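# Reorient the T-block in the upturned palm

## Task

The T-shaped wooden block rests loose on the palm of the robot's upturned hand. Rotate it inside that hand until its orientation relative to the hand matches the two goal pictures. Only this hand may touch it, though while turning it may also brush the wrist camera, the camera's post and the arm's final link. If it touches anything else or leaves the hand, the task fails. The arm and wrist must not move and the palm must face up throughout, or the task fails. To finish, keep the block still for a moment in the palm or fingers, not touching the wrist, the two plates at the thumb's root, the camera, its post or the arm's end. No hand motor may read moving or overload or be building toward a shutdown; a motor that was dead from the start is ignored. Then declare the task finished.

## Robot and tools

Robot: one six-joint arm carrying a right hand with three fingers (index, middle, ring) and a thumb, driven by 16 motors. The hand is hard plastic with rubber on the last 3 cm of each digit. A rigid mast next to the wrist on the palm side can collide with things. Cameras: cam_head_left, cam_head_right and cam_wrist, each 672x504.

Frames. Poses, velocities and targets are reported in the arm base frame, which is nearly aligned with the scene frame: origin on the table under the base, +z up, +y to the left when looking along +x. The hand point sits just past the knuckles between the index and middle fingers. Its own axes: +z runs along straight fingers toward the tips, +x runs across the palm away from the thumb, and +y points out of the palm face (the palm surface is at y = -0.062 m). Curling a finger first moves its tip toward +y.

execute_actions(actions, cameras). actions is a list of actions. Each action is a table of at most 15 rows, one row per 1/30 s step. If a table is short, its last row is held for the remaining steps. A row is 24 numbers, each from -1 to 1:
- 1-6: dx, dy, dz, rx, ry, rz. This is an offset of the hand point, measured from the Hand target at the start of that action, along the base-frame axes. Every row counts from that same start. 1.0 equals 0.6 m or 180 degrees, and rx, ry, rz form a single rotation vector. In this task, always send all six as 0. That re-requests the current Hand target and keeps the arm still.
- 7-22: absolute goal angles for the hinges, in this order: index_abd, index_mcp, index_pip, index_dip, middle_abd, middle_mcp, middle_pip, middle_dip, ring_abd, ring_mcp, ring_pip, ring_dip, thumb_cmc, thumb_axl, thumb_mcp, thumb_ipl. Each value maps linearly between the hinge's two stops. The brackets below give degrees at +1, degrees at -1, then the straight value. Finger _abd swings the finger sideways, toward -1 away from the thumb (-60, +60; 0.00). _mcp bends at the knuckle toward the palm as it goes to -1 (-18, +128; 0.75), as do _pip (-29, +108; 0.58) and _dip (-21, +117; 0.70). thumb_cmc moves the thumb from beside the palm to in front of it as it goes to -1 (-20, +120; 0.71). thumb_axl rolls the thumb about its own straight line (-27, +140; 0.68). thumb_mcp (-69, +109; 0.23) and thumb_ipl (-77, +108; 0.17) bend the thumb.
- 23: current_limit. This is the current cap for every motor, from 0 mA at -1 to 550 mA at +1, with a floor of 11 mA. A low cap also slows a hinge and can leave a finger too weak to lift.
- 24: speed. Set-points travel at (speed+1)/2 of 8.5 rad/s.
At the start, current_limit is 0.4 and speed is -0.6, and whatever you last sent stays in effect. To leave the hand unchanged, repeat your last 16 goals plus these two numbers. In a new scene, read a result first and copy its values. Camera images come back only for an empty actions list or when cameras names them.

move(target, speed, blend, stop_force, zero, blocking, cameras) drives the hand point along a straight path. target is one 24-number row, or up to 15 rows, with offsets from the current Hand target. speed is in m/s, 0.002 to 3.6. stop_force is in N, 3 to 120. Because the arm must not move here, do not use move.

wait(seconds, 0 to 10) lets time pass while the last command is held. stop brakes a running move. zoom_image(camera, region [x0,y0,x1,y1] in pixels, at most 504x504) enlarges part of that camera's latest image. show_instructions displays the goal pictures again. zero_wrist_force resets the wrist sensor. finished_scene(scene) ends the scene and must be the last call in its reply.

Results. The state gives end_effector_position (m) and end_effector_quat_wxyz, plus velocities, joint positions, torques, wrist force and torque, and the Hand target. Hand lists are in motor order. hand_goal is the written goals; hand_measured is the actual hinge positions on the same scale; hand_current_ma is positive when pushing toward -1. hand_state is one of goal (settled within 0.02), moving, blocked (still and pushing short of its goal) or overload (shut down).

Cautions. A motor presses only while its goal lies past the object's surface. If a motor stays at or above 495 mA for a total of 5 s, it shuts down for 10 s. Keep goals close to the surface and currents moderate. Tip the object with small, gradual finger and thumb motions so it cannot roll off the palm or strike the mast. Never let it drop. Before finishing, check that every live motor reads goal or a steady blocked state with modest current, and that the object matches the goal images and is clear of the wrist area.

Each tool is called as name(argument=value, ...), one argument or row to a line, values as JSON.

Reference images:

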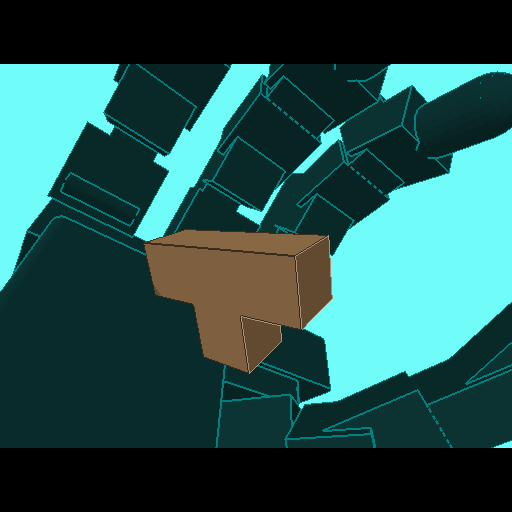

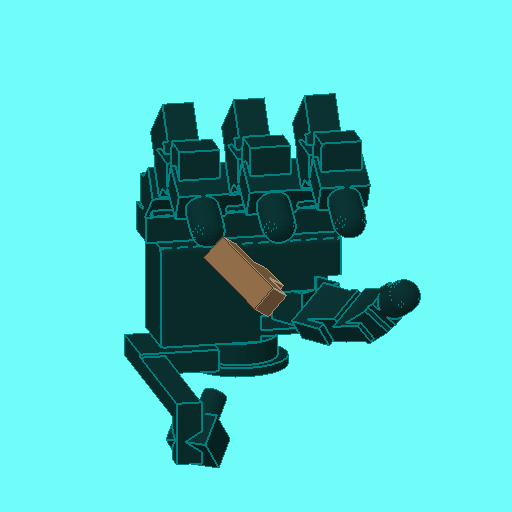

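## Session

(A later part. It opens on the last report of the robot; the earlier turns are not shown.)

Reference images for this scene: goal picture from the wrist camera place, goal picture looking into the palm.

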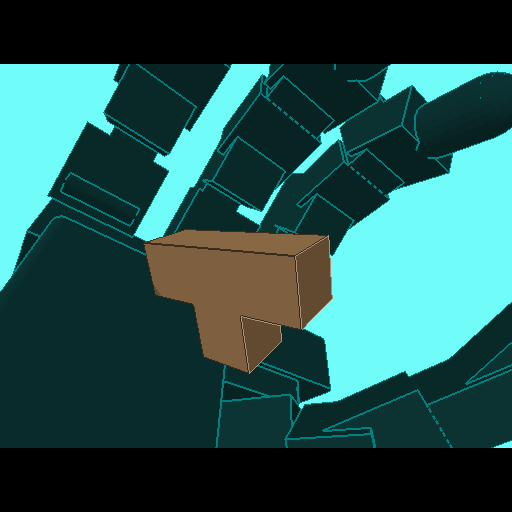

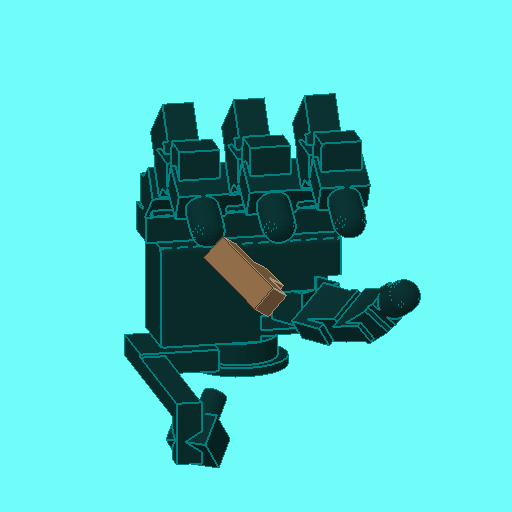

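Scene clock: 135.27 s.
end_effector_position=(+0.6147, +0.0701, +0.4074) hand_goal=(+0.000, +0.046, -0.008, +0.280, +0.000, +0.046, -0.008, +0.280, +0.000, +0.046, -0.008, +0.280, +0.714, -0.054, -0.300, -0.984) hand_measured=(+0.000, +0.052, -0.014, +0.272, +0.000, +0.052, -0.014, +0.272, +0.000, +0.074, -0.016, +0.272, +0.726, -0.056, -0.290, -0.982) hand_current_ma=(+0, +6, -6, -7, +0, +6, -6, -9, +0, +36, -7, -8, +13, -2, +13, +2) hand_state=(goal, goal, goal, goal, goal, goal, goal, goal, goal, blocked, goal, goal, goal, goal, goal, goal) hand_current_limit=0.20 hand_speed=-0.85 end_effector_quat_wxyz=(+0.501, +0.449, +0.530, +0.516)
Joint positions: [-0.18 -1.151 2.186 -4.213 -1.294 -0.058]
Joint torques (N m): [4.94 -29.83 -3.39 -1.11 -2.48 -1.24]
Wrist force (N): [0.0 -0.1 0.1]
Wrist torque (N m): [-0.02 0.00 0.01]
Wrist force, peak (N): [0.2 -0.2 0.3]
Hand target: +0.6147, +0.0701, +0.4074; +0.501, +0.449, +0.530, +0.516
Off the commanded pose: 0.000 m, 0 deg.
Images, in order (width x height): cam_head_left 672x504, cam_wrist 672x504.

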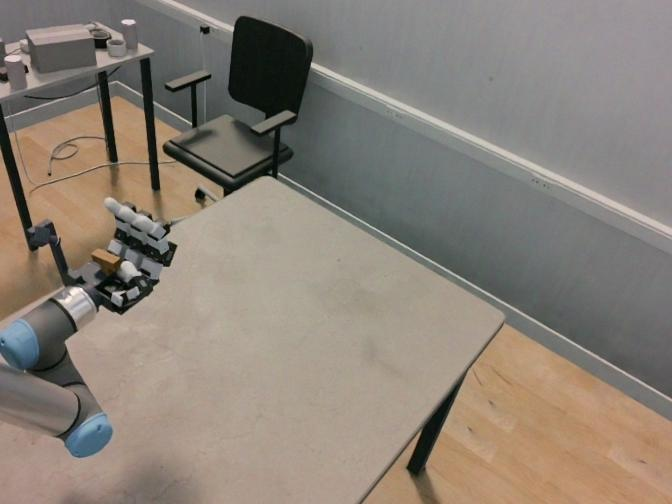

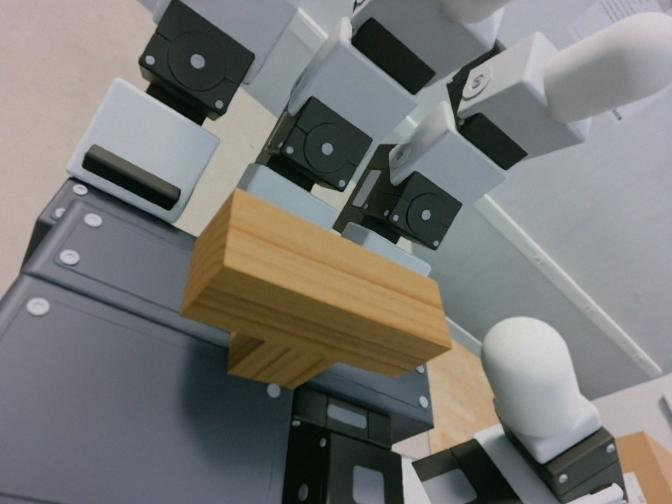

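execute_actions(
  actions=[
    [[0,0,0,0,0,0, 0.0,0.046,-0.008,0.28, 0.0,0.046,-0.008,0.28, 0.0,0.046,-0.008,0.28, 0.714,-0.054,-0.4,-0.985, 0.2,-0.9]],
    [[0,0,0,0,0,0, 0.0,0.046,-0.008,0.28, 0.0,0.046,-0.008,0.28, 0.0,0.046,-0.008,0.28, 0.714,-0.054,-0.503,-0.935, 0.2,-0.9]],
    [[0,0,0,0,0,0, 0.0,0.046,-0.008,0.28, 0.0,0.046,-0.008,0.28, 0.0,0.046,-0.008,0.28, 0.714,-0.054,-0.591,-0.876, 0.2,-0.9]],
  ],
  cameras=["cam_wrist"],
)

execute_actions(
  actions=[
    [[0,0,0,0,0,0, 0.0,0.046,-0.008,0.28, 0.0,0.046,-0.008,0.28, 0.0,0.046,-0.008,0.28, 0.714,-0.054,-0.642,-0.836, 0.2,-0.9]],
  ],
  cameras=["cam_wrist"],
)

Scene clock: 140.43 s.
end_effector_position=(+0.6147, +0.0701, +0.4074) hand_goal=(+0.000, +0.046, -0.008, +0.280, +0.000, +0.046, -0.008, +0.280, +0.000, +0.046, -0.008, +0.280, +0.714, -0.054, -0.590, -0.876) hand_measured=(+0.000, +0.052, -0.014, +0.272, +0.000, +0.052, -0.014, +0.272, +0.000, +0.074, -0.016, +0.272, +0.726, -0.056, -0.584, -0.884) hand_current_ma=(+0, +6, -6, -7, +0, +6, -6, -9, +0, +36, -7, -8, +13, -2, +6, -11) hand_state=(goal, goal, goal, goal, goal, goal, goal, goal, goal, blocked, goal, goal, goal, goal, goal, goal) hand_current_limit=0.20 hand_speed=-0.90 end_effector_quat_wxyz=(+0.501, +0.449, +0.530, +0.516)
Joint positions: [-0.18 -1.151 2.186 -4.213 -1.294 -0.058]
Joint torques (N m): [3.61 -31.05 -2.22 -1.31 -2.29 -1.02]
Wrist force (N): [0.1 -0.1 0.1]
Wrist torque (N m): [-0.01 -0.01 0.00]
Wrist force, peak (N): [0.3 -0.1 0.2]
Hand target: +0.6147, +0.0701, +0.4074; +0.501, +0.449, +0.530, +0.516
Off the commanded pose: 0.000 m, 0 deg.
Images, in order (width x height): cam_wrist 672x504.

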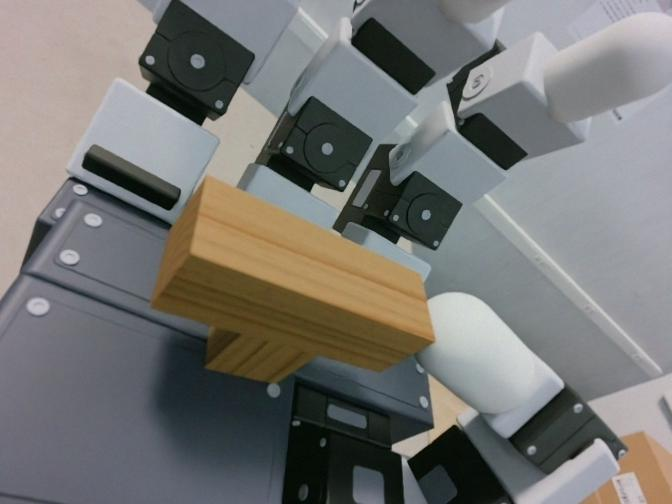

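Scene clock: 141.13 s.
end_effector_position=(+0.6147, +0.0701, +0.4074) hand_goal=(+0.000, +0.046, -0.008, +0.280, +0.000, +0.046, -0.008, +0.280, +0.000, +0.046, -0.008, +0.280, +0.714, -0.054, -0.642, -0.836) hand_measured=(+0.000, +0.052, -0.014, +0.272, +0.000, +0.052, -0.014, +0.272, +0.000, +0.074, -0.016, +0.272, +0.726, -0.056, -0.638, -0.844) hand_current_ma=(+0, +6, -6, -7, +0, +6, -6, -9, +0, +36, -7, -8, +13, -1, +5, -12) hand_state=(goal, goal, goal, goal, goal, goal, goal, goal, goal, blocked, goal, goal, goal, goal, goal, goal) hand_current_limit=0.20 hand_speed=-0.90 end_effector_quat_wxyz=(+0.501, +0.449, +0.530, +0.516)
Joint positions: [-0.18 -1.151 2.186 -4.213 -1.294 -0.058]
Joint torques (N m): [4 -30.84 -1.65 -1.12 -2.22 -1.15]
Wrist force (N): [0.1 -0.1 0.0]
Wrist torque (N m): [-0.01 -0.01 0.00]
Wrist force, peak (N): [0.1 0.1 0.3]
Hand target: +0.6147, +0.0701, +0.4074; +0.501, +0.449, +0.530, +0.516
Off the commanded pose: 0.000 m, 0 deg.
Images, in order (width x height): cam_wrist 672x504.

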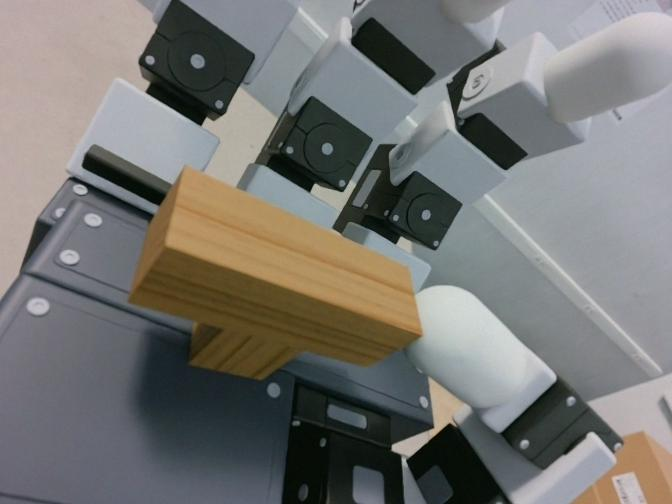

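execute_actions(
  actions=[
    [[0,0,0,0,0,0, 0.0,0.046,-0.008,0.28, 0.0,0.046,-0.008,0.28, 0.0,-0.479,0.358,-0.435, 0.714,-0.054,-0.591,-0.876, 0.2,-0.8]],
    [[0,0,0,0,0,0, 0.0,0.046,-0.008,0.28, 0.0,0.046,-0.008,0.28, 0.0,-0.479,0.358,-0.435, 0.714,-0.054,-0.3,-0.985, 0.2,-0.8]],
    [[0,0,0,0,0,0, 0.0,0.046,-0.008,0.28, 0.0,0.046,-0.008,0.28, 0.0,-0.479,0.358,-0.435, 0.714,-0.054,-0.3,-0.985, 0.2,-0.8]],
  ],
  cameras=["cam_wrist", "cam_head_left"],
)

zoom_image(
  camera="cam_head_left",
  region=[20, 180, 200, 315],
)

Scene clock: 148.97 s.
end_effector_position=(+0.6147, +0.0701, +0.4074) hand_goal=(+0.000, +0.046, -0.008, +0.280, +0.000, +0.046, -0.008, +0.280, +0.000, -0.478, +0.358, -0.434, +0.714, -0.054, -0.300, -0.984) hand_measured=(+0.000, +0.052, -0.014, +0.272, +0.000, +0.052, -0.014, +0.272, +0.000, -0.472, +0.350, -0.428, +0.726, -0.056, -0.302, -0.982) hand_current_ma=(+0, +6, -6, -7, +0, +6, -6, -9, +0, +6, -8, +6, +13, -1, -3, +3) hand_state=(goal, goal, goal, goal, goal, goal, goal, goal, goal, goal, goal, goal, goal, goal, goal, goal) hand_current_limit=0.20 hand_speed=-0.80 end_effector_quat_wxyz=(+0.501, +0.449, +0.530, +0.516)
Joint positions: [-0.18 -1.151 2.186 -4.213 -1.294 -0.058]
Joint torques (N m): [3.76 -31.51 -3.2 -1.15 -2.04 -0.94]
Wrist force (N): [0.3 0.0 0.0]
Wrist torque (N m): [-0.05 -0.04 0.02]
Wrist force, peak (N): [0.2 -0.2 0.3]
Hand target: +0.6147, +0.0701, +0.4074; +0.501, +0.449, +0.530, +0.516
Off the commanded pose: 0.000 m, 0 deg.
Images, in order (width x height): cam_head_left 672x504, cam_wrist 672x504.

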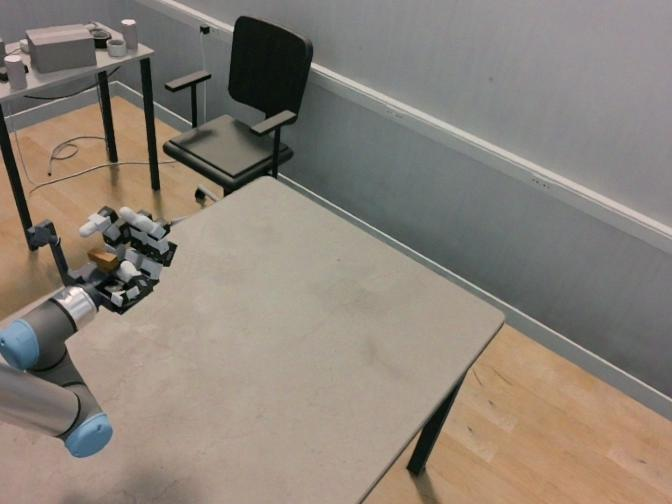

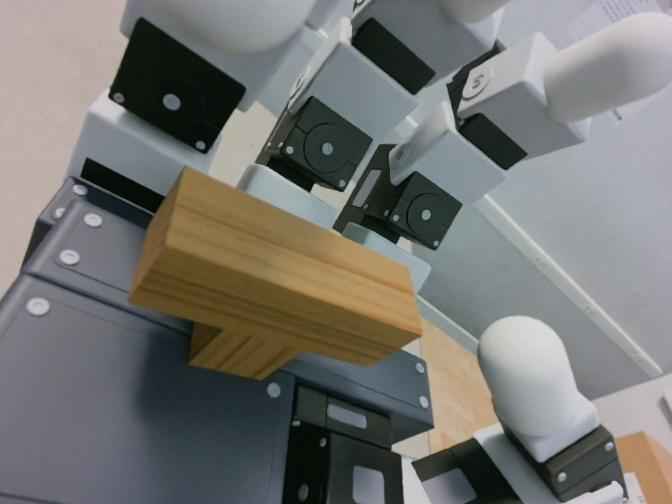

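Scaled by 2.800 from the camera's 672x504 image, which has a finer 960x720 frame.

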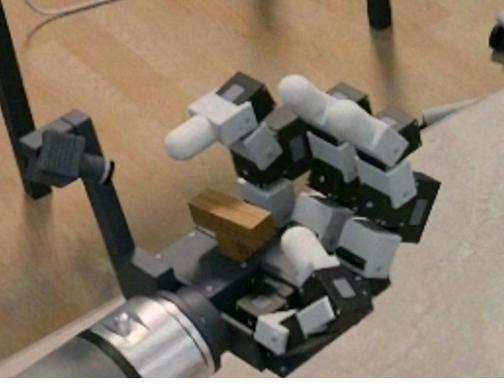

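execute_actions(
  actions=[
    [[0,0,0,0,0,0, 0.0,0.046,-0.008,0.28, 0.0,0.046,-0.008,0.28, 0.0,-0.479,0.18,-0.435, 0.714,-0.054,-0.3,-0.985, 0.2,-0.9]],
    [[0,0,0,0,0,0, 0.0,0.046,-0.008,0.28, 0.0,0.046,-0.008,0.28, 0.0,-0.479,0.08,-0.435, 0.714,-0.054,-0.3,-0.985, 0.2,-0.9]],
  ],
  cameras=["cam_wrist"],
)

execute_actions(
  actions=[
    [[0,0,0,0,0,0, 0.0,0.046,-0.008,0.28, 0.0,0.046,-0.008,0.28, 0.0,-0.479,-0.02,-0.435, 0.714,-0.054,-0.3,-0.985, 0.2,-0.9]],
  ],
  cameras=["cam_wrist"],
)

execute_actions(
  actions=[
    [[0,0,0,0,0,0, 0.0,0.046,-0.008,0.28, 0.0,0.046,-0.008,0.28, 0.0,-0.479,-0.12,-0.435, 0.714,-0.054,-0.3,-0.985, 0.2,-0.9]],
  ],
  cameras=["cam_wrist", "cam_head_left"],
)

Scene clock: 151.53 s.
end_effector_position=(+0.6147, +0.0701, +0.4074) hand_goal=(+0.000, +0.046, -0.008, +0.280, +0.000, +0.046, -0.008, +0.280, +0.000, -0.478, +0.080, -0.434, +0.714, -0.054, -0.300, -0.984) hand_measured=(+0.000, +0.052, -0.014, +0.272, +0.000, +0.052, -0.014, +0.272, +0.000, -0.474, +0.084, -0.428, +0.726, -0.056, -0.302, -0.982) hand_current_ma=(+0, +6, -6, -7, +0, +6, -6, -9, +0, +5, +3, +6, +13, -1, -3, +3) hand_state=(goal, goal, goal, goal, goal, goal, goal, goal, goal, goal, goal, goal, goal, goal, goal, goal) hand_current_limit=0.20 hand_speed=-0.90 end_effector_quat_wxyz=(+0.501, +0.449, +0.530, +0.516)
Joint positions: [-0.18 -1.151 2.186 -4.213 -1.294 -0.058]
Joint torques (N m): [4.11 -30.74 -2.6 -1.1 -2.06 -0.88]
Wrist force (N): [-0.1 0.0 0.1]
Wrist torque (N m): [-0.05 0.00 0.00]
Wrist force, peak (N): [0.0 -0.2 0.2]
Hand target: +0.6147, +0.0701, +0.4074; +0.501, +0.449, +0.530, +0.516
Off the commanded pose: 0.000 m, 0 deg.
Images, in order (width x height): cam_wrist 672x504.

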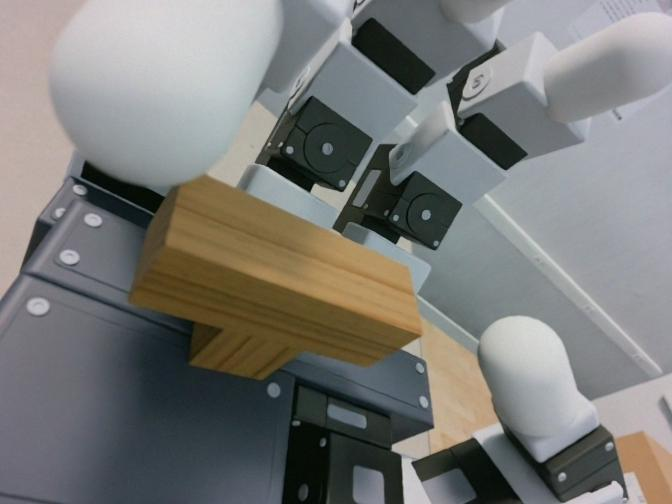

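Scene clock: 152.23 s.
end_effector_position=(+0.6147, +0.0701, +0.4074) hand_goal=(+0.000, +0.046, -0.008, +0.280, +0.000, +0.046, -0.008, +0.280, +0.000, -0.478, -0.020, -0.434, +0.714, -0.054, -0.300, -0.984) hand_measured=(+0.000, +0.052, -0.014, +0.272, +0.000, +0.052, -0.014, +0.272, +0.000, -0.474, -0.016, -0.428, +0.726, -0.056, -0.302, -0.982) hand_current_ma=(+0, +6, -6, -7, +0, +6, -6, -9, +0, +4, +3, +6, +13, -1, -3, +3) hand_state=(goal, goal, goal, goal, goal, goal, goal, goal, goal, goal, goal, goal, goal, goal, goal, goal) hand_current_limit=0.20 hand_speed=-0.90 end_effector_quat_wxyz=(+0.501, +0.449, +0.530, +0.516)
Joint positions: [-0.18 -1.151 2.186 -4.213 -1.294 -0.058]
Joint torques (N m): [3.42 -30.18 -3.59 -1.13 -2.13 -0.78]
Wrist force (N): [0.0 -0.1 0.0]
Wrist torque (N m): [-0.05 -0.01 0.00]
Wrist force, peak (N): [0.2 -0.3 0.0]
Hand target: +0.6147, +0.0701, +0.4074; +0.501, +0.449, +0.530, +0.516
Off the commanded pose: 0.000 m, 0 deg.
Images, in order (width x height): cam_wrist 672x504.

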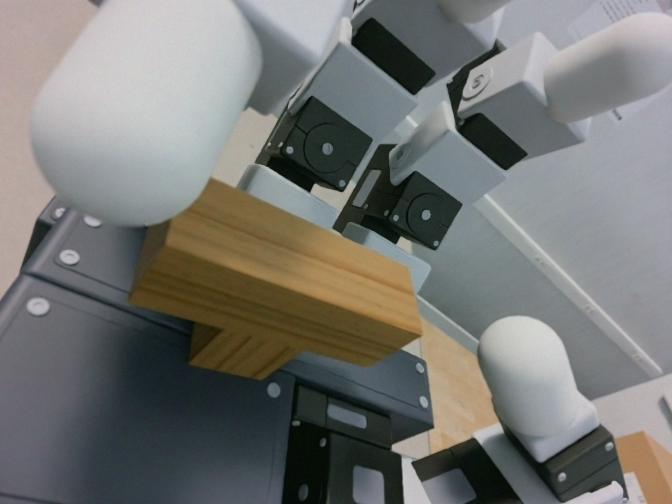

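Scene clock: 152.93 s.
end_effector_position=(+0.6147, +0.0701, +0.4074) hand_goal=(+0.000, +0.046, -0.008, +0.280, +0.000, +0.046, -0.008, +0.280, +0.000, -0.478, -0.120, -0.434, +0.714, -0.054, -0.300, -0.984) hand_measured=(+0.000, +0.052, -0.014, +0.272, +0.000, +0.052, -0.014, +0.272, +0.000, -0.474, -0.114, -0.428, +0.726, -0.056, -0.302, -0.982) hand_current_ma=(+0, +6, -6, -7, +0, +6, -6, -9, +0, +4, +5, +6, +13, -1, -3, +3) hand_state=(goal, goal, goal, goal, goal, goal, goal, goal, goal, goal, goal, goal, goal, goal, goal, goal) hand_current_limit=0.20 hand_speed=-0.90 end_effector_quat_wxyz=(+0.501, +0.449, +0.530, +0.516)
Joint positions: [-0.18 -1.151 2.186 -4.213 -1.294 -0.058]
Joint torques (N m): [4.56 -31.06 -2.87 -1.07 -2.09 -0.68]
Wrist force (N): [0.0 -0.1 0.0]
Wrist torque (N m): [-0.06 -0.01 0.00]
Wrist force, peak (N): [0.0 -0.2 0.3]
Hand target: +0.6147, +0.0701, +0.4074; +0.501, +0.449, +0.530, +0.516
Off the commanded pose: 0.000 m, 0 deg.
Images, in order (width x height): cam_head_left 672x504, cam_wrist 672x504.

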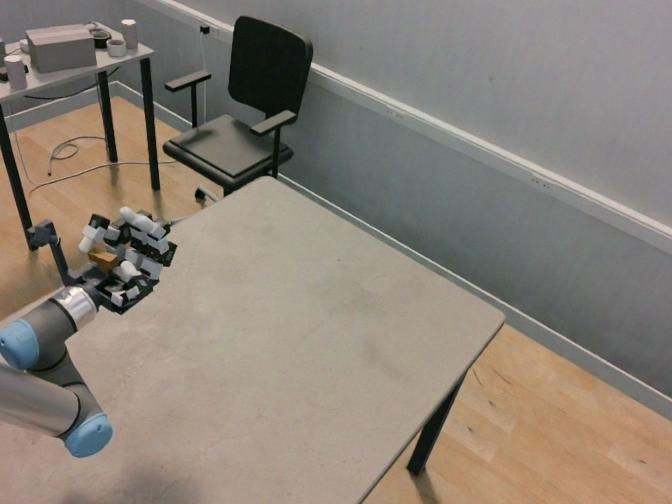

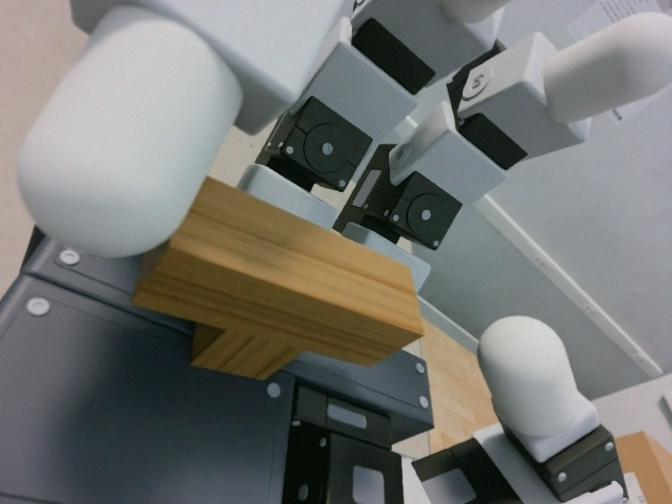

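execute_actions(
  actions=[
    [[0,0,0,0,0,0, 0.0,0.046,-0.008,0.28, 0.0,0.046,-0.008,0.28, 0.0,-0.479,0.1,-0.435, 0.714,-0.054,-0.3,-0.985, 0.2,-0.88]],
    [[0,0,0,0,0,0, 0.0,0.046,-0.008,0.28, 0.0,0.046,-0.008,0.28, 0.45,-0.479,0.1,-0.435, 0.714,-0.054,-0.3,-0.985, 0.2,-0.88]],
    [[0,0,0,0,0,0, 0.0,0.046,-0.008,0.28, 0.0,0.046,-0.008,0.28, 0.45,-0.479,0.1,-0.435, 0.714,-0.054,-0.3,-0.985, 0.2,-0.88]],
  ],
  cameras=["cam_wrist"],
)

execute_actions(
  actions=[
    [[0,0,0,0,0,0, 0.0,0.046,-0.008,0.28, 0.0,0.046,-0.008,0.28, 0.45,-0.479,-0.02,-0.435, 0.714,-0.054,-0.3,-0.985, 0.2,-0.9]],
    [[0,0,0,0,0,0, 0.0,0.046,-0.008,0.28, 0.0,0.046,-0.008,0.28, 0.45,-0.479,-0.12,-0.435, 0.714,-0.054,-0.3,-0.985, 0.2,-0.9]],
  ],
  cameras=["cam_wrist"],
)

Scene clock: 217.03 s.
end_effector_position=(+0.6147, +0.0701, +0.4074) hand_goal=(+0.000, +0.046, -0.008, +0.280, +0.000, +0.046, -0.008, +0.280, +0.450, -0.478, +0.100, -0.434, +0.714, -0.054, -0.300, -0.984) hand_measured=(+0.000, +0.052, -0.014, +0.272, +0.000, +0.052, -0.014, +0.272, +0.444, -0.474, +0.086, -0.428, +0.726, -0.056, -0.302, -0.982) hand_current_ma=(+0, +6, -6, -7, +0, +6, -6, -9, -3, +4, -15, +6, +13, -1, -3, +3) hand_state=(goal, goal, goal, goal, goal, goal, goal, goal, goal, goal, goal, goal, goal, goal, goal, goal) hand_current_limit=0.20 hand_speed=-0.88 end_effector_quat_wxyz=(+0.501, +0.449, +0.530, +0.516)
Joint positions: [-0.18 -1.151 2.186 -4.213 -1.294 -0.058]
Joint torques (N m): [4.82 -30.89 -3.49 -1.01 -1.81 -0.69]
Wrist force (N): [0.0 0.0 0.1]
Wrist torque (N m): [-0.04 0.00 0.01]
Wrist force, peak (N): [0.3 -0.3 0.1]
Hand target: +0.6147, +0.0701, +0.4074; +0.501, +0.449, +0.530, +0.516
Off the commanded pose: 0.000 m, 0 deg.
Images, in order (width x height): cam_wrist 672x504.

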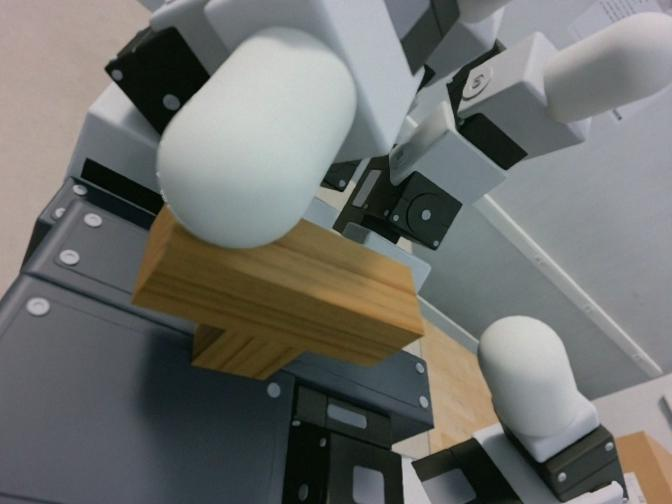

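Scene clock: 218.23 s.
end_effector_position=(+0.6147, +0.0701, +0.4074) hand_goal=(+0.000, +0.046, -0.008, +0.280, +0.000, +0.046, -0.008, +0.280, +0.450, -0.478, -0.120, -0.434, +0.714, -0.054, -0.300, -0.984) hand_measured=(+0.000, +0.052, -0.014, +0.272, +0.000, +0.052, -0.014, +0.272, +0.444, -0.474, -0.116, -0.428, +0.726, -0.056, -0.302, -0.982) hand_current_ma=(+0, +6, -6, -7, +0, +6, -6, -9, -3, +4, +3, +6, +13, -1, -3, +3) hand_state=(goal, goal, goal, goal, goal, goal, goal, goal, goal, goal, goal, goal, goal, goal, goal, goal) hand_current_limit=0.20 hand_speed=-0.90 end_effector_quat_wxyz=(+0.501, +0.449, +0.530, +0.516)
Joint positions: [-0.18 -1.151 2.186 -4.213 -1.294 -0.058]
Joint torques (N m): [3.81 -31.6 -2.38 -0.99 -1.98 -0.35]
Wrist force (N): [0.0 -0.1 0.1]
Wrist torque (N m): [-0.06 -0.01 0.01]
Wrist force, peak (N): [-0.1 -0.2 0.3]
Hand target: +0.6147, +0.0701, +0.4074; +0.501, +0.449, +0.530, +0.516
Off the commanded pose: 0.000 m, 0 deg.
Images, in order (width x height): cam_wrist 672x504.

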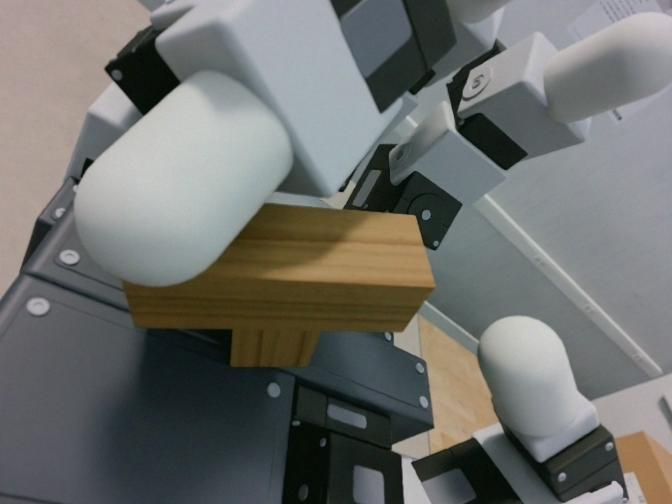

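execute_actions(
  actions=[
    [[0,0,0,0,0,0, 0.0,0.046,-0.008,0.28, 0.0,0.046,-0.008,0.28, 0.45,-0.479,-0.2,-0.435, 0.714,-0.054,-0.3,-0.985, 0.2,-0.92]],
  ],
  cameras=["cam_wrist"],
)

execute_actions(
  actions=[
    [[0,0,0,0,0,0, 0.0,0.046,-0.008,0.28, 0.0,0.046,-0.008,0.28, 0.45,-0.479,-0.28,-0.435, 0.714,-0.054,-0.3,-0.985, 0.2,-0.92]],
  ],
  cameras=["cam_wrist", "cam_head_left"],
)

zoom_image(
  camera="cam_head_left",
  region=[20, 180, 200, 315],
)

Scene clock: 219.87 s.
end_effector_position=(+0.6147, +0.0701, +0.4074) hand_goal=(+0.000, +0.046, -0.008, +0.280, +0.000, +0.046, -0.008, +0.280, +0.450, -0.478, -0.200, -0.434, +0.714, -0.054, -0.300, -0.984) hand_measured=(+0.000, +0.052, -0.014, +0.272, +0.000, +0.052, -0.014, +0.272, +0.444, -0.474, -0.198, -0.428, +0.726, -0.056, -0.302, -0.982) hand_current_ma=(+0, +6, -6, -7, +0, +6, -6, -9, -3, +4, +2, +6, +13, -1, -3, +3) hand_state=(goal, goal, goal, goal, goal, goal, goal, goal, goal, goal, goal, goal, goal, goal, goal, goal) hand_current_limit=0.20 hand_speed=-0.92 end_effector_quat_wxyz=(+0.501, +0.449, +0.530, +0.516)
Joint positions: [-0.18 -1.151 2.186 -4.213 -1.294 -0.058]
Joint torques (N m): [4.14 -31.52 -2.47 -0.99 -1.78 -0.71]
Wrist force (N): [0.0 0.0 0.0]
Wrist torque (N m): [-0.05 0.00 0.01]
Wrist force, peak (N): [0.2 -0.1 0.2]
Hand target: +0.6147, +0.0701, +0.4074; +0.501, +0.449, +0.530, +0.516
Off the commanded pose: 0.000 m, 0 deg.
Images, in order (width x height): cam_wrist 672x504.

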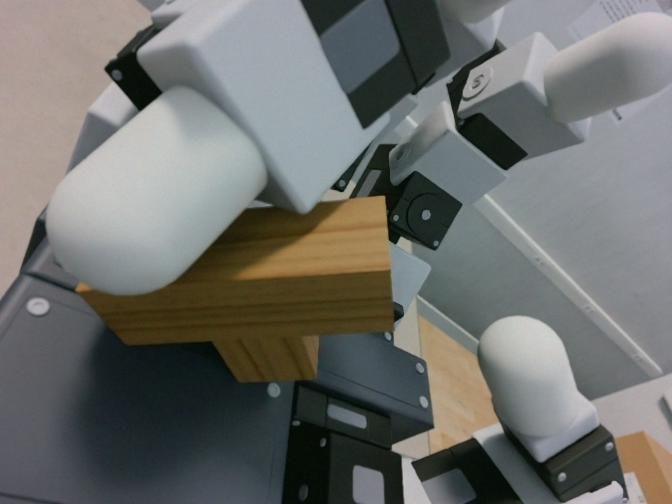

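Scene clock: 220.57 s.
end_effector_position=(+0.6147, +0.0701, +0.4074) hand_goal=(+0.000, +0.046, -0.008, +0.280, +0.000, +0.046, -0.008, +0.280, +0.450, -0.478, -0.280, -0.434, +0.714, -0.054, -0.300, -0.984) hand_measured=(+0.000, +0.052, -0.014, +0.272, +0.000, +0.052, -0.014, +0.272, +0.444, -0.474, -0.276, -0.428, +0.726, -0.056, -0.302, -0.982) hand_current_ma=(+0, +6, -6, -7, +0, +6, -6, -9, -3, +4, +3, +6, +13, -1, -3, +3) hand_state=(goal, goal, goal, goal, goal, goal, goal, goal, goal, goal, goal, goal, goal, goal, goal, goal) hand_current_limit=0.20 hand_speed=-0.92 end_effector_quat_wxyz=(+0.501, +0.449, +0.530, +0.516)
Joint positions: [-0.18 -1.151 2.186 -4.213 -1.294 -0.058]
Joint torques (N m): [3.91 -32.62 -3.59 -1 -1.8 -0.44]
Wrist force (N): [0.0 -0.1 0.0]
Wrist torque (N m): [-0.05 0.00 0.01]
Wrist force, peak (N): [0.1 0.1 0.3]
Hand target: +0.6147, +0.0701, +0.4074; +0.501, +0.449, +0.530, +0.516
Off the commanded pose: 0.000 m, 0 deg.
Images, in order (width x height): cam_head_left 672x504, cam_wrist 672x504.

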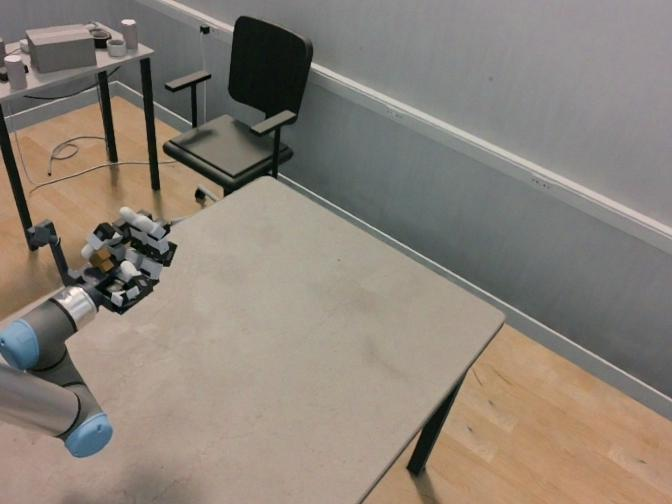

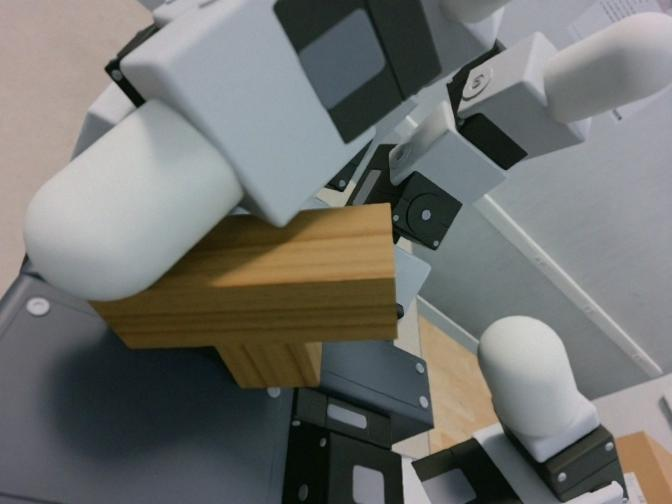

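Scaled by 2.800 from the camera's 672x504 image, which has a finer 960x720 frame.

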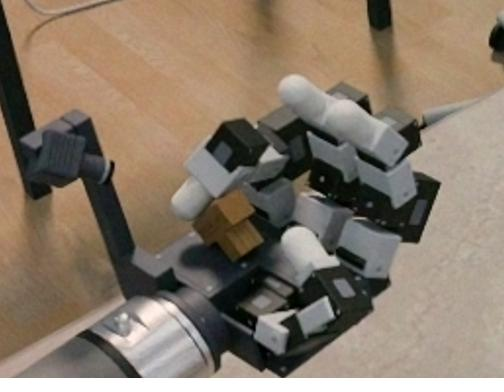

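execute_actions(
  actions=[
    [[0,0,0,0,0,0, 0.0,0.046,-0.008,0.28, 0.0,0.046,-0.008,0.28, 0.45,-0.479,0.1,-0.3, 0.714,-0.054,-0.3,-0.985, 0.2,-0.85]],
    [[0,0,0,0,0,0, 0.0,0.046,-0.008,0.28, 0.0,0.046,-0.008,0.28, 0.0,0.046,-0.008,0.28, 0.714,-0.054,-0.3,-0.985, 0.2,-0.8]],
    [[0,0,0,0,0,0, 0.0,0.046,-0.008,0.28, 0.0,0.046,-0.008,0.28, 0.0,0.046,-0.008,0.28, 0.714,-0.054,-0.3,-0.985, 0.2,-0.8]],
    [[0,0,0,0,0,0, 0.0,0.046,-0.008,0.28, 0.0,0.046,-0.008,0.28, 0.0,0.046,-0.008,0.28, 0.714,-0.054,-0.3,-0.985, 0.2,-0.8]],
  ],
  cameras=["cam_wrist", "cam_head_left", "cam_head_right"],
)

zoom_image(
  camera="cam_head_left",
  region=[20, 180, 200, 315],
)

zoom_image(
  camera="cam_wrist",
  region=[40, 150, 440, 450],
)

Scene clock: 224.10 s.
end_effector_position=(+0.6147, +0.0701, +0.4074) hand_goal=(+0.000, +0.046, -0.008, +0.280, +0.000, +0.046, -0.008, +0.280, +0.000, +0.046, -0.008, +0.280, +0.714, -0.054, -0.300, -0.984) hand_measured=(+0.000, +0.052, -0.014, +0.272, +0.000, +0.052, -0.014, +0.272, +0.008, +0.052, -0.016, +0.272, +0.726, -0.056, -0.302, -0.982) hand_current_ma=(+0, +6, -6, -7, +0, +6, -6, -9, +6, +7, -7, -8, +13, -1, -3, +3) hand_state=(goal, goal, goal, goal, goal, goal, goal, goal, goal, goal, goal, goal, goal, goal, goal, goal) hand_current_limit=0.20 hand_speed=-0.80 end_effector_quat_wxyz=(+0.501, +0.449, +0.530, +0.516)
Joint positions: [-0.18 -1.151 2.186 -4.213 -1.294 -0.058]
Joint torques (N m): [4 -31.96 -3.94 -0.92 -1.85 -0.34]
Wrist force (N): [-0.1 -0.2 0.3]
Wrist torque (N m): [-0.06 0.01 -0.01]
Wrist force, peak (N): [0.2 0.1 0.4]
Hand target: +0.6147, +0.0701, +0.4074; +0.501, +0.449, +0.530, +0.516
Off the commanded pose: 0.000 m, 0 deg.

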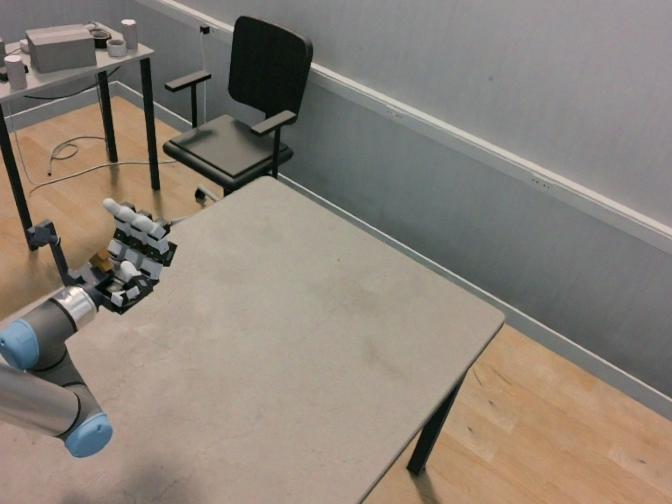

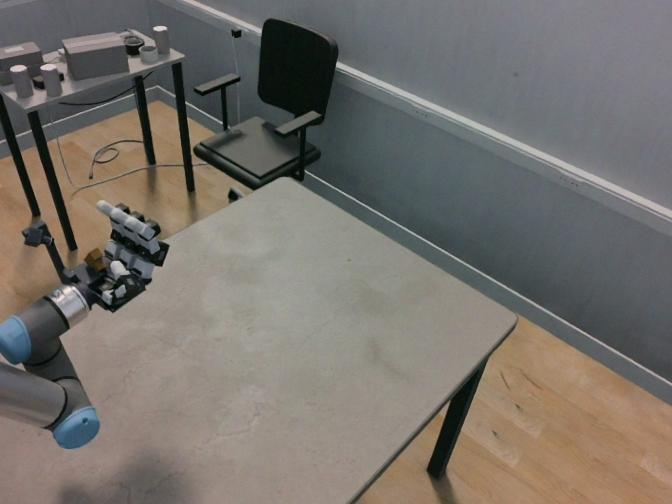

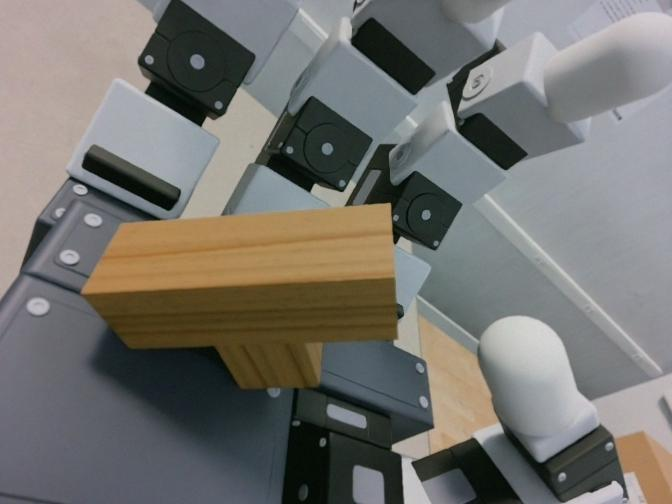

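Scaled by 2.800 from the camera's 672x504 image, which has a finer 960x720 frame.

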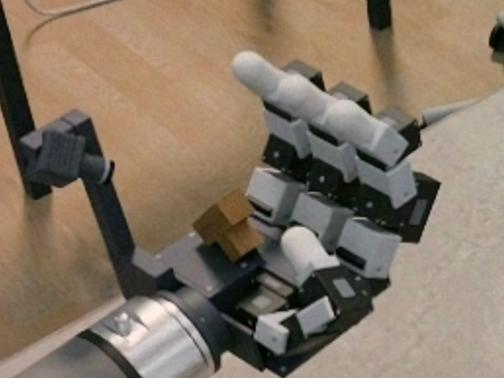

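Scaled by 1.260 from the camera's 672x504 image, which has a finer 960x720 frame.

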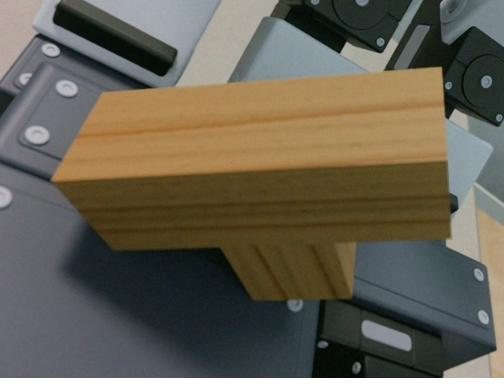

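execute_actions(
  actions=[
    [[0,0,0,0,0,0, 0.0,0.046,-0.008,0.28, 0.0,-0.027,-0.638,-0.432, 0.0,0.046,-0.008,0.28, 0.714,-0.054,-0.3,-0.985, 0.2,-0.85]],
    [[0,0,0,0,0,0, 0.0,0.046,-0.008,0.28, 0.0,-0.027,-0.638,-0.432, 0.0,0.046,-0.008,0.28, 0.714,-0.054,-0.3,-0.985, 0.2,-0.85]],
    [[0,0,0,0,0,0, 0.0,0.046,-0.008,0.28, 0.0,-0.16,-0.54,-0.45, 0.0,0.046,-0.008,0.28, 0.714,-0.054,-0.3,-0.985, 0.2,-0.9]],
    [[0,0,0,0,0,0, 0.0,0.046,-0.008,0.28, 0.0,-0.3,-0.441,-0.467, 0.0,0.046,-0.008,0.28, 0.714,-0.054,-0.3,-0.985, 0.2,-0.9]],
  ],
  cameras=["cam_wrist"],
)

execute_actions(
  actions=[
    [[0,0,0,0,0,0, 0.0,0.046,-0.008,0.28, 0.0,-0.4,-0.36,-0.44, 0.0,0.046,-0.008,0.28, 0.714,-0.054,-0.3,-0.985, 0.2,-0.9]],
  ],
  cameras=["cam_wrist"],
)

Scene clock: 233.40 s.
end_effector_position=(+0.6147, +0.0701, +0.4074) hand_goal=(+0.000, +0.046, -0.008, +0.280, +0.000, -0.300, -0.440, -0.466, +0.000, +0.046, -0.008, +0.280, +0.714, -0.054, -0.300, -0.984) hand_measured=(+0.000, +0.052, -0.014, +0.272, +0.000, -0.290, -0.454, -0.460, +0.008, +0.052, -0.016, +0.272, +0.726, -0.056, -0.302, -0.982) hand_current_ma=(+0, +6, -6, -7, +0, +11, -16, +6, +6, +7, -7, -8, +13, -1, -3, +3) hand_state=(goal, goal, goal, goal, goal, goal, goal, goal, goal, goal, goal, goal, goal, goal, goal, goal) hand_current_limit=0.20 hand_speed=-0.90 end_effector_quat_wxyz=(+0.501, +0.449, +0.530, +0.516)
Joint positions: [-0.18 -1.151 2.186 -4.213 -1.294 -0.058]
Joint torques (N m): [2.35 -32.65 -3.78 -1.16 -1.72 -0.46]
Wrist force (N): [0.0 0.0 0.2]
Wrist torque (N m): [-0.05 -0.01 0.01]
Wrist force, peak (N): [0.0 0.1 0.4]
Hand target: +0.6147, +0.0701, +0.4074; +0.501, +0.449, +0.530, +0.516
Off the commanded pose: 0.000 m, 0 deg.
Images, in order (width x height): cam_wrist 672x504.

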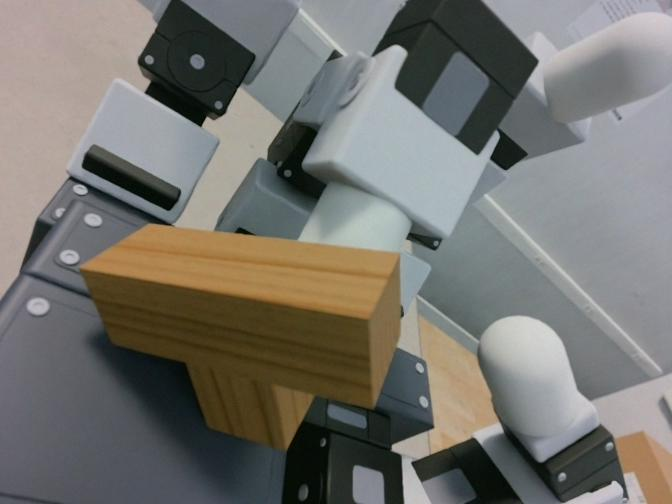

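Scene clock: 234.10 s.
end_effector_position=(+0.6147, +0.0701, +0.4074) hand_goal=(+0.000, +0.046, -0.008, +0.280, +0.000, -0.400, -0.360, -0.440, +0.000, +0.046, -0.008, +0.280, +0.714, -0.054, -0.300, -0.984) hand_measured=(+0.000, +0.052, -0.014, +0.272, +0.000, -0.394, -0.374, -0.448, +0.008, +0.052, -0.016, +0.272, +0.726, -0.056, -0.302, -0.982) hand_current_ma=(+0, +6, -6, -7, +0, +6, -17, -9, +6, +7, -7, -8, +13, -1, -3, +3) hand_state=(goal, goal, goal, goal, goal, goal, goal, goal, goal, goal, goal, goal, goal, goal, goal, goal) hand_current_limit=0.20 hand_speed=-0.90 end_effector_quat_wxyz=(+0.501, +0.449, +0.530, +0.516)
Joint positions: [-0.18 -1.151 2.186 -4.213 -1.294 -0.058]
Joint torques (N m): [3.65 -32.57 -2.76 -0.93 -1.74 -0.37]
Wrist force (N): [0.0 0.0 0.1]
Wrist torque (N m): [-0.05 0.00 0.00]
Wrist force, peak (N): [0.2 -0.1 0.2]
Hand target: +0.6147, +0.0701, +0.4074; +0.501, +0.449, +0.530, +0.516
Off the commanded pose: 0.000 m, 0 deg.
Images, in order (width x height): cam_wrist 672x504.

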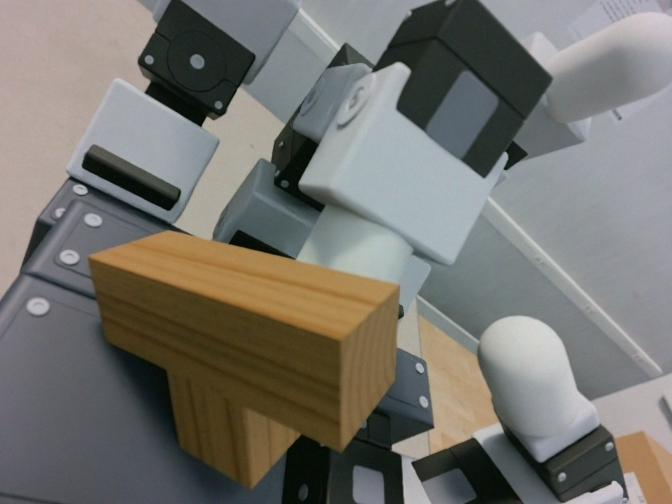

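execute_actions(
  actions=[
    [[0,0,0,0,0,0, 0.0,0.046,-0.008,0.28, 0.0,-0.44,-0.33,-0.43, 0.0,0.046,-0.008,0.28, 0.714,-0.054,-0.3,-0.985, 0.2,-0.9]],
    [[0,0,0,0,0,0, 0.0,0.046,-0.008,0.28, 0.0,-0.3,-0.5,-0.43, 0.0,0.046,-0.008,0.28, 0.714,-0.054,-0.3,-0.985, 0.2,-0.85]],
    [[0,0,0,0,0,0, 0.0,0.046,-0.008,0.28, 0.0,0.046,-0.008,0.28, 0.0,0.046,-0.008,0.28, 0.714,-0.054,-0.3,-0.985, 0.2,-0.8]],
    [[0,0,0,0,0,0, 0.0,0.046,-0.008,0.28, 0.0,0.046,-0.008,0.28, 0.0,0.046,-0.008,0.28, 0.714,-0.054,-0.3,-0.985, 0.2,-0.8]],
  ],
  cameras=["cam_wrist", "cam_head_left"],
)

zoom_image(
  camera="cam_head_left",
  region=[20, 180, 200, 315],
)

Scene clock: 240.30 s.
end_effector_position=(+0.6147, +0.0701, +0.4074) hand_goal=(+0.000, +0.046, -0.008, +0.280, +0.000, +0.046, -0.008, +0.280, +0.000, +0.046, -0.008, +0.280, +0.714, -0.054, -0.300, -0.984) hand_measured=(+0.000, +0.052, -0.014, +0.272, +0.000, +0.052, -0.014, +0.272, +0.008, +0.052, -0.016, +0.272, +0.726, -0.056, -0.302, -0.982) hand_current_ma=(+0, +6, -6, -7, +0, +6, -6, -9, +6, +7, -7, -8, +13, -1, -3, +3) hand_state=(goal, goal, goal, goal, goal, goal, goal, goal, goal, goal, goal, goal, goal, goal, goal, goal) hand_current_limit=0.20 hand_speed=-0.80 end_effector_quat_wxyz=(+0.501, +0.449, +0.530, +0.516)
Joint positions: [-0.18 -1.151 2.186 -4.213 -1.294 -0.058]
Joint torques (N m): [2.33 -32.85 -3.24 -1.06 -1.52 -0.09]
Wrist force (N): [0.1 -0.1 0.2]
Wrist torque (N m): [-0.05 -0.02 0.01]
Wrist force, peak (N): [0.3 0.1 0.5]
Hand target: +0.6147, +0.0701, +0.4074; +0.501, +0.449, +0.530, +0.516
Off the commanded pose: 0.000 m, 0 deg.
Images, in order (width x height): cam_head_left 672x504, cam_wrist 672x504.

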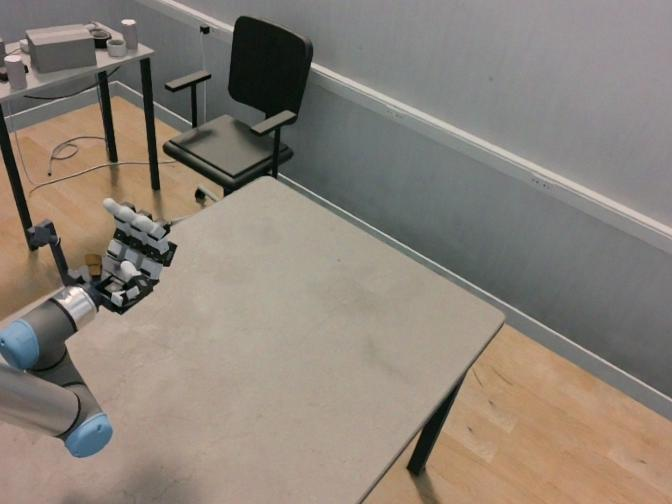

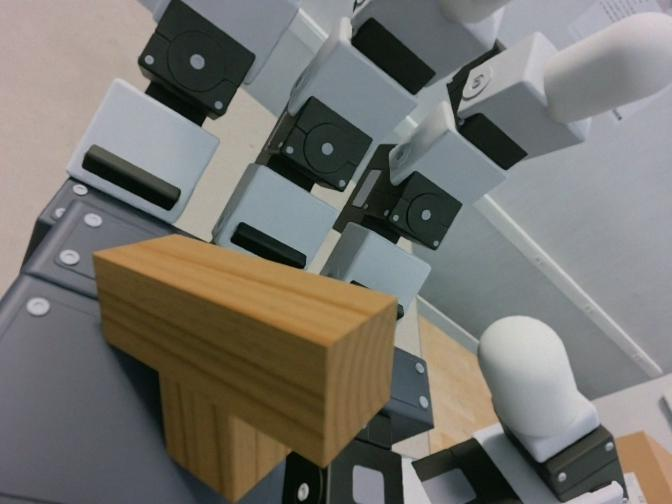

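Scaled by 2.800 from the camera's 672x504 image, which has a finer 960x720 frame.

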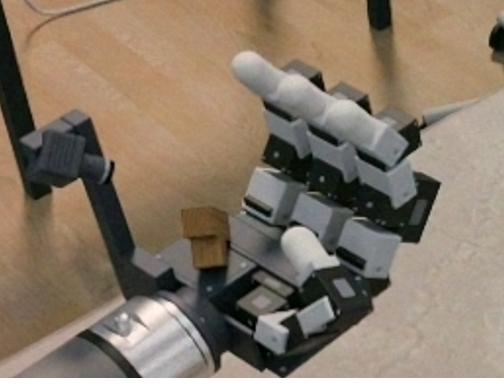

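finished_scene(
  scene=1,
)

The scene is finished: the task was done.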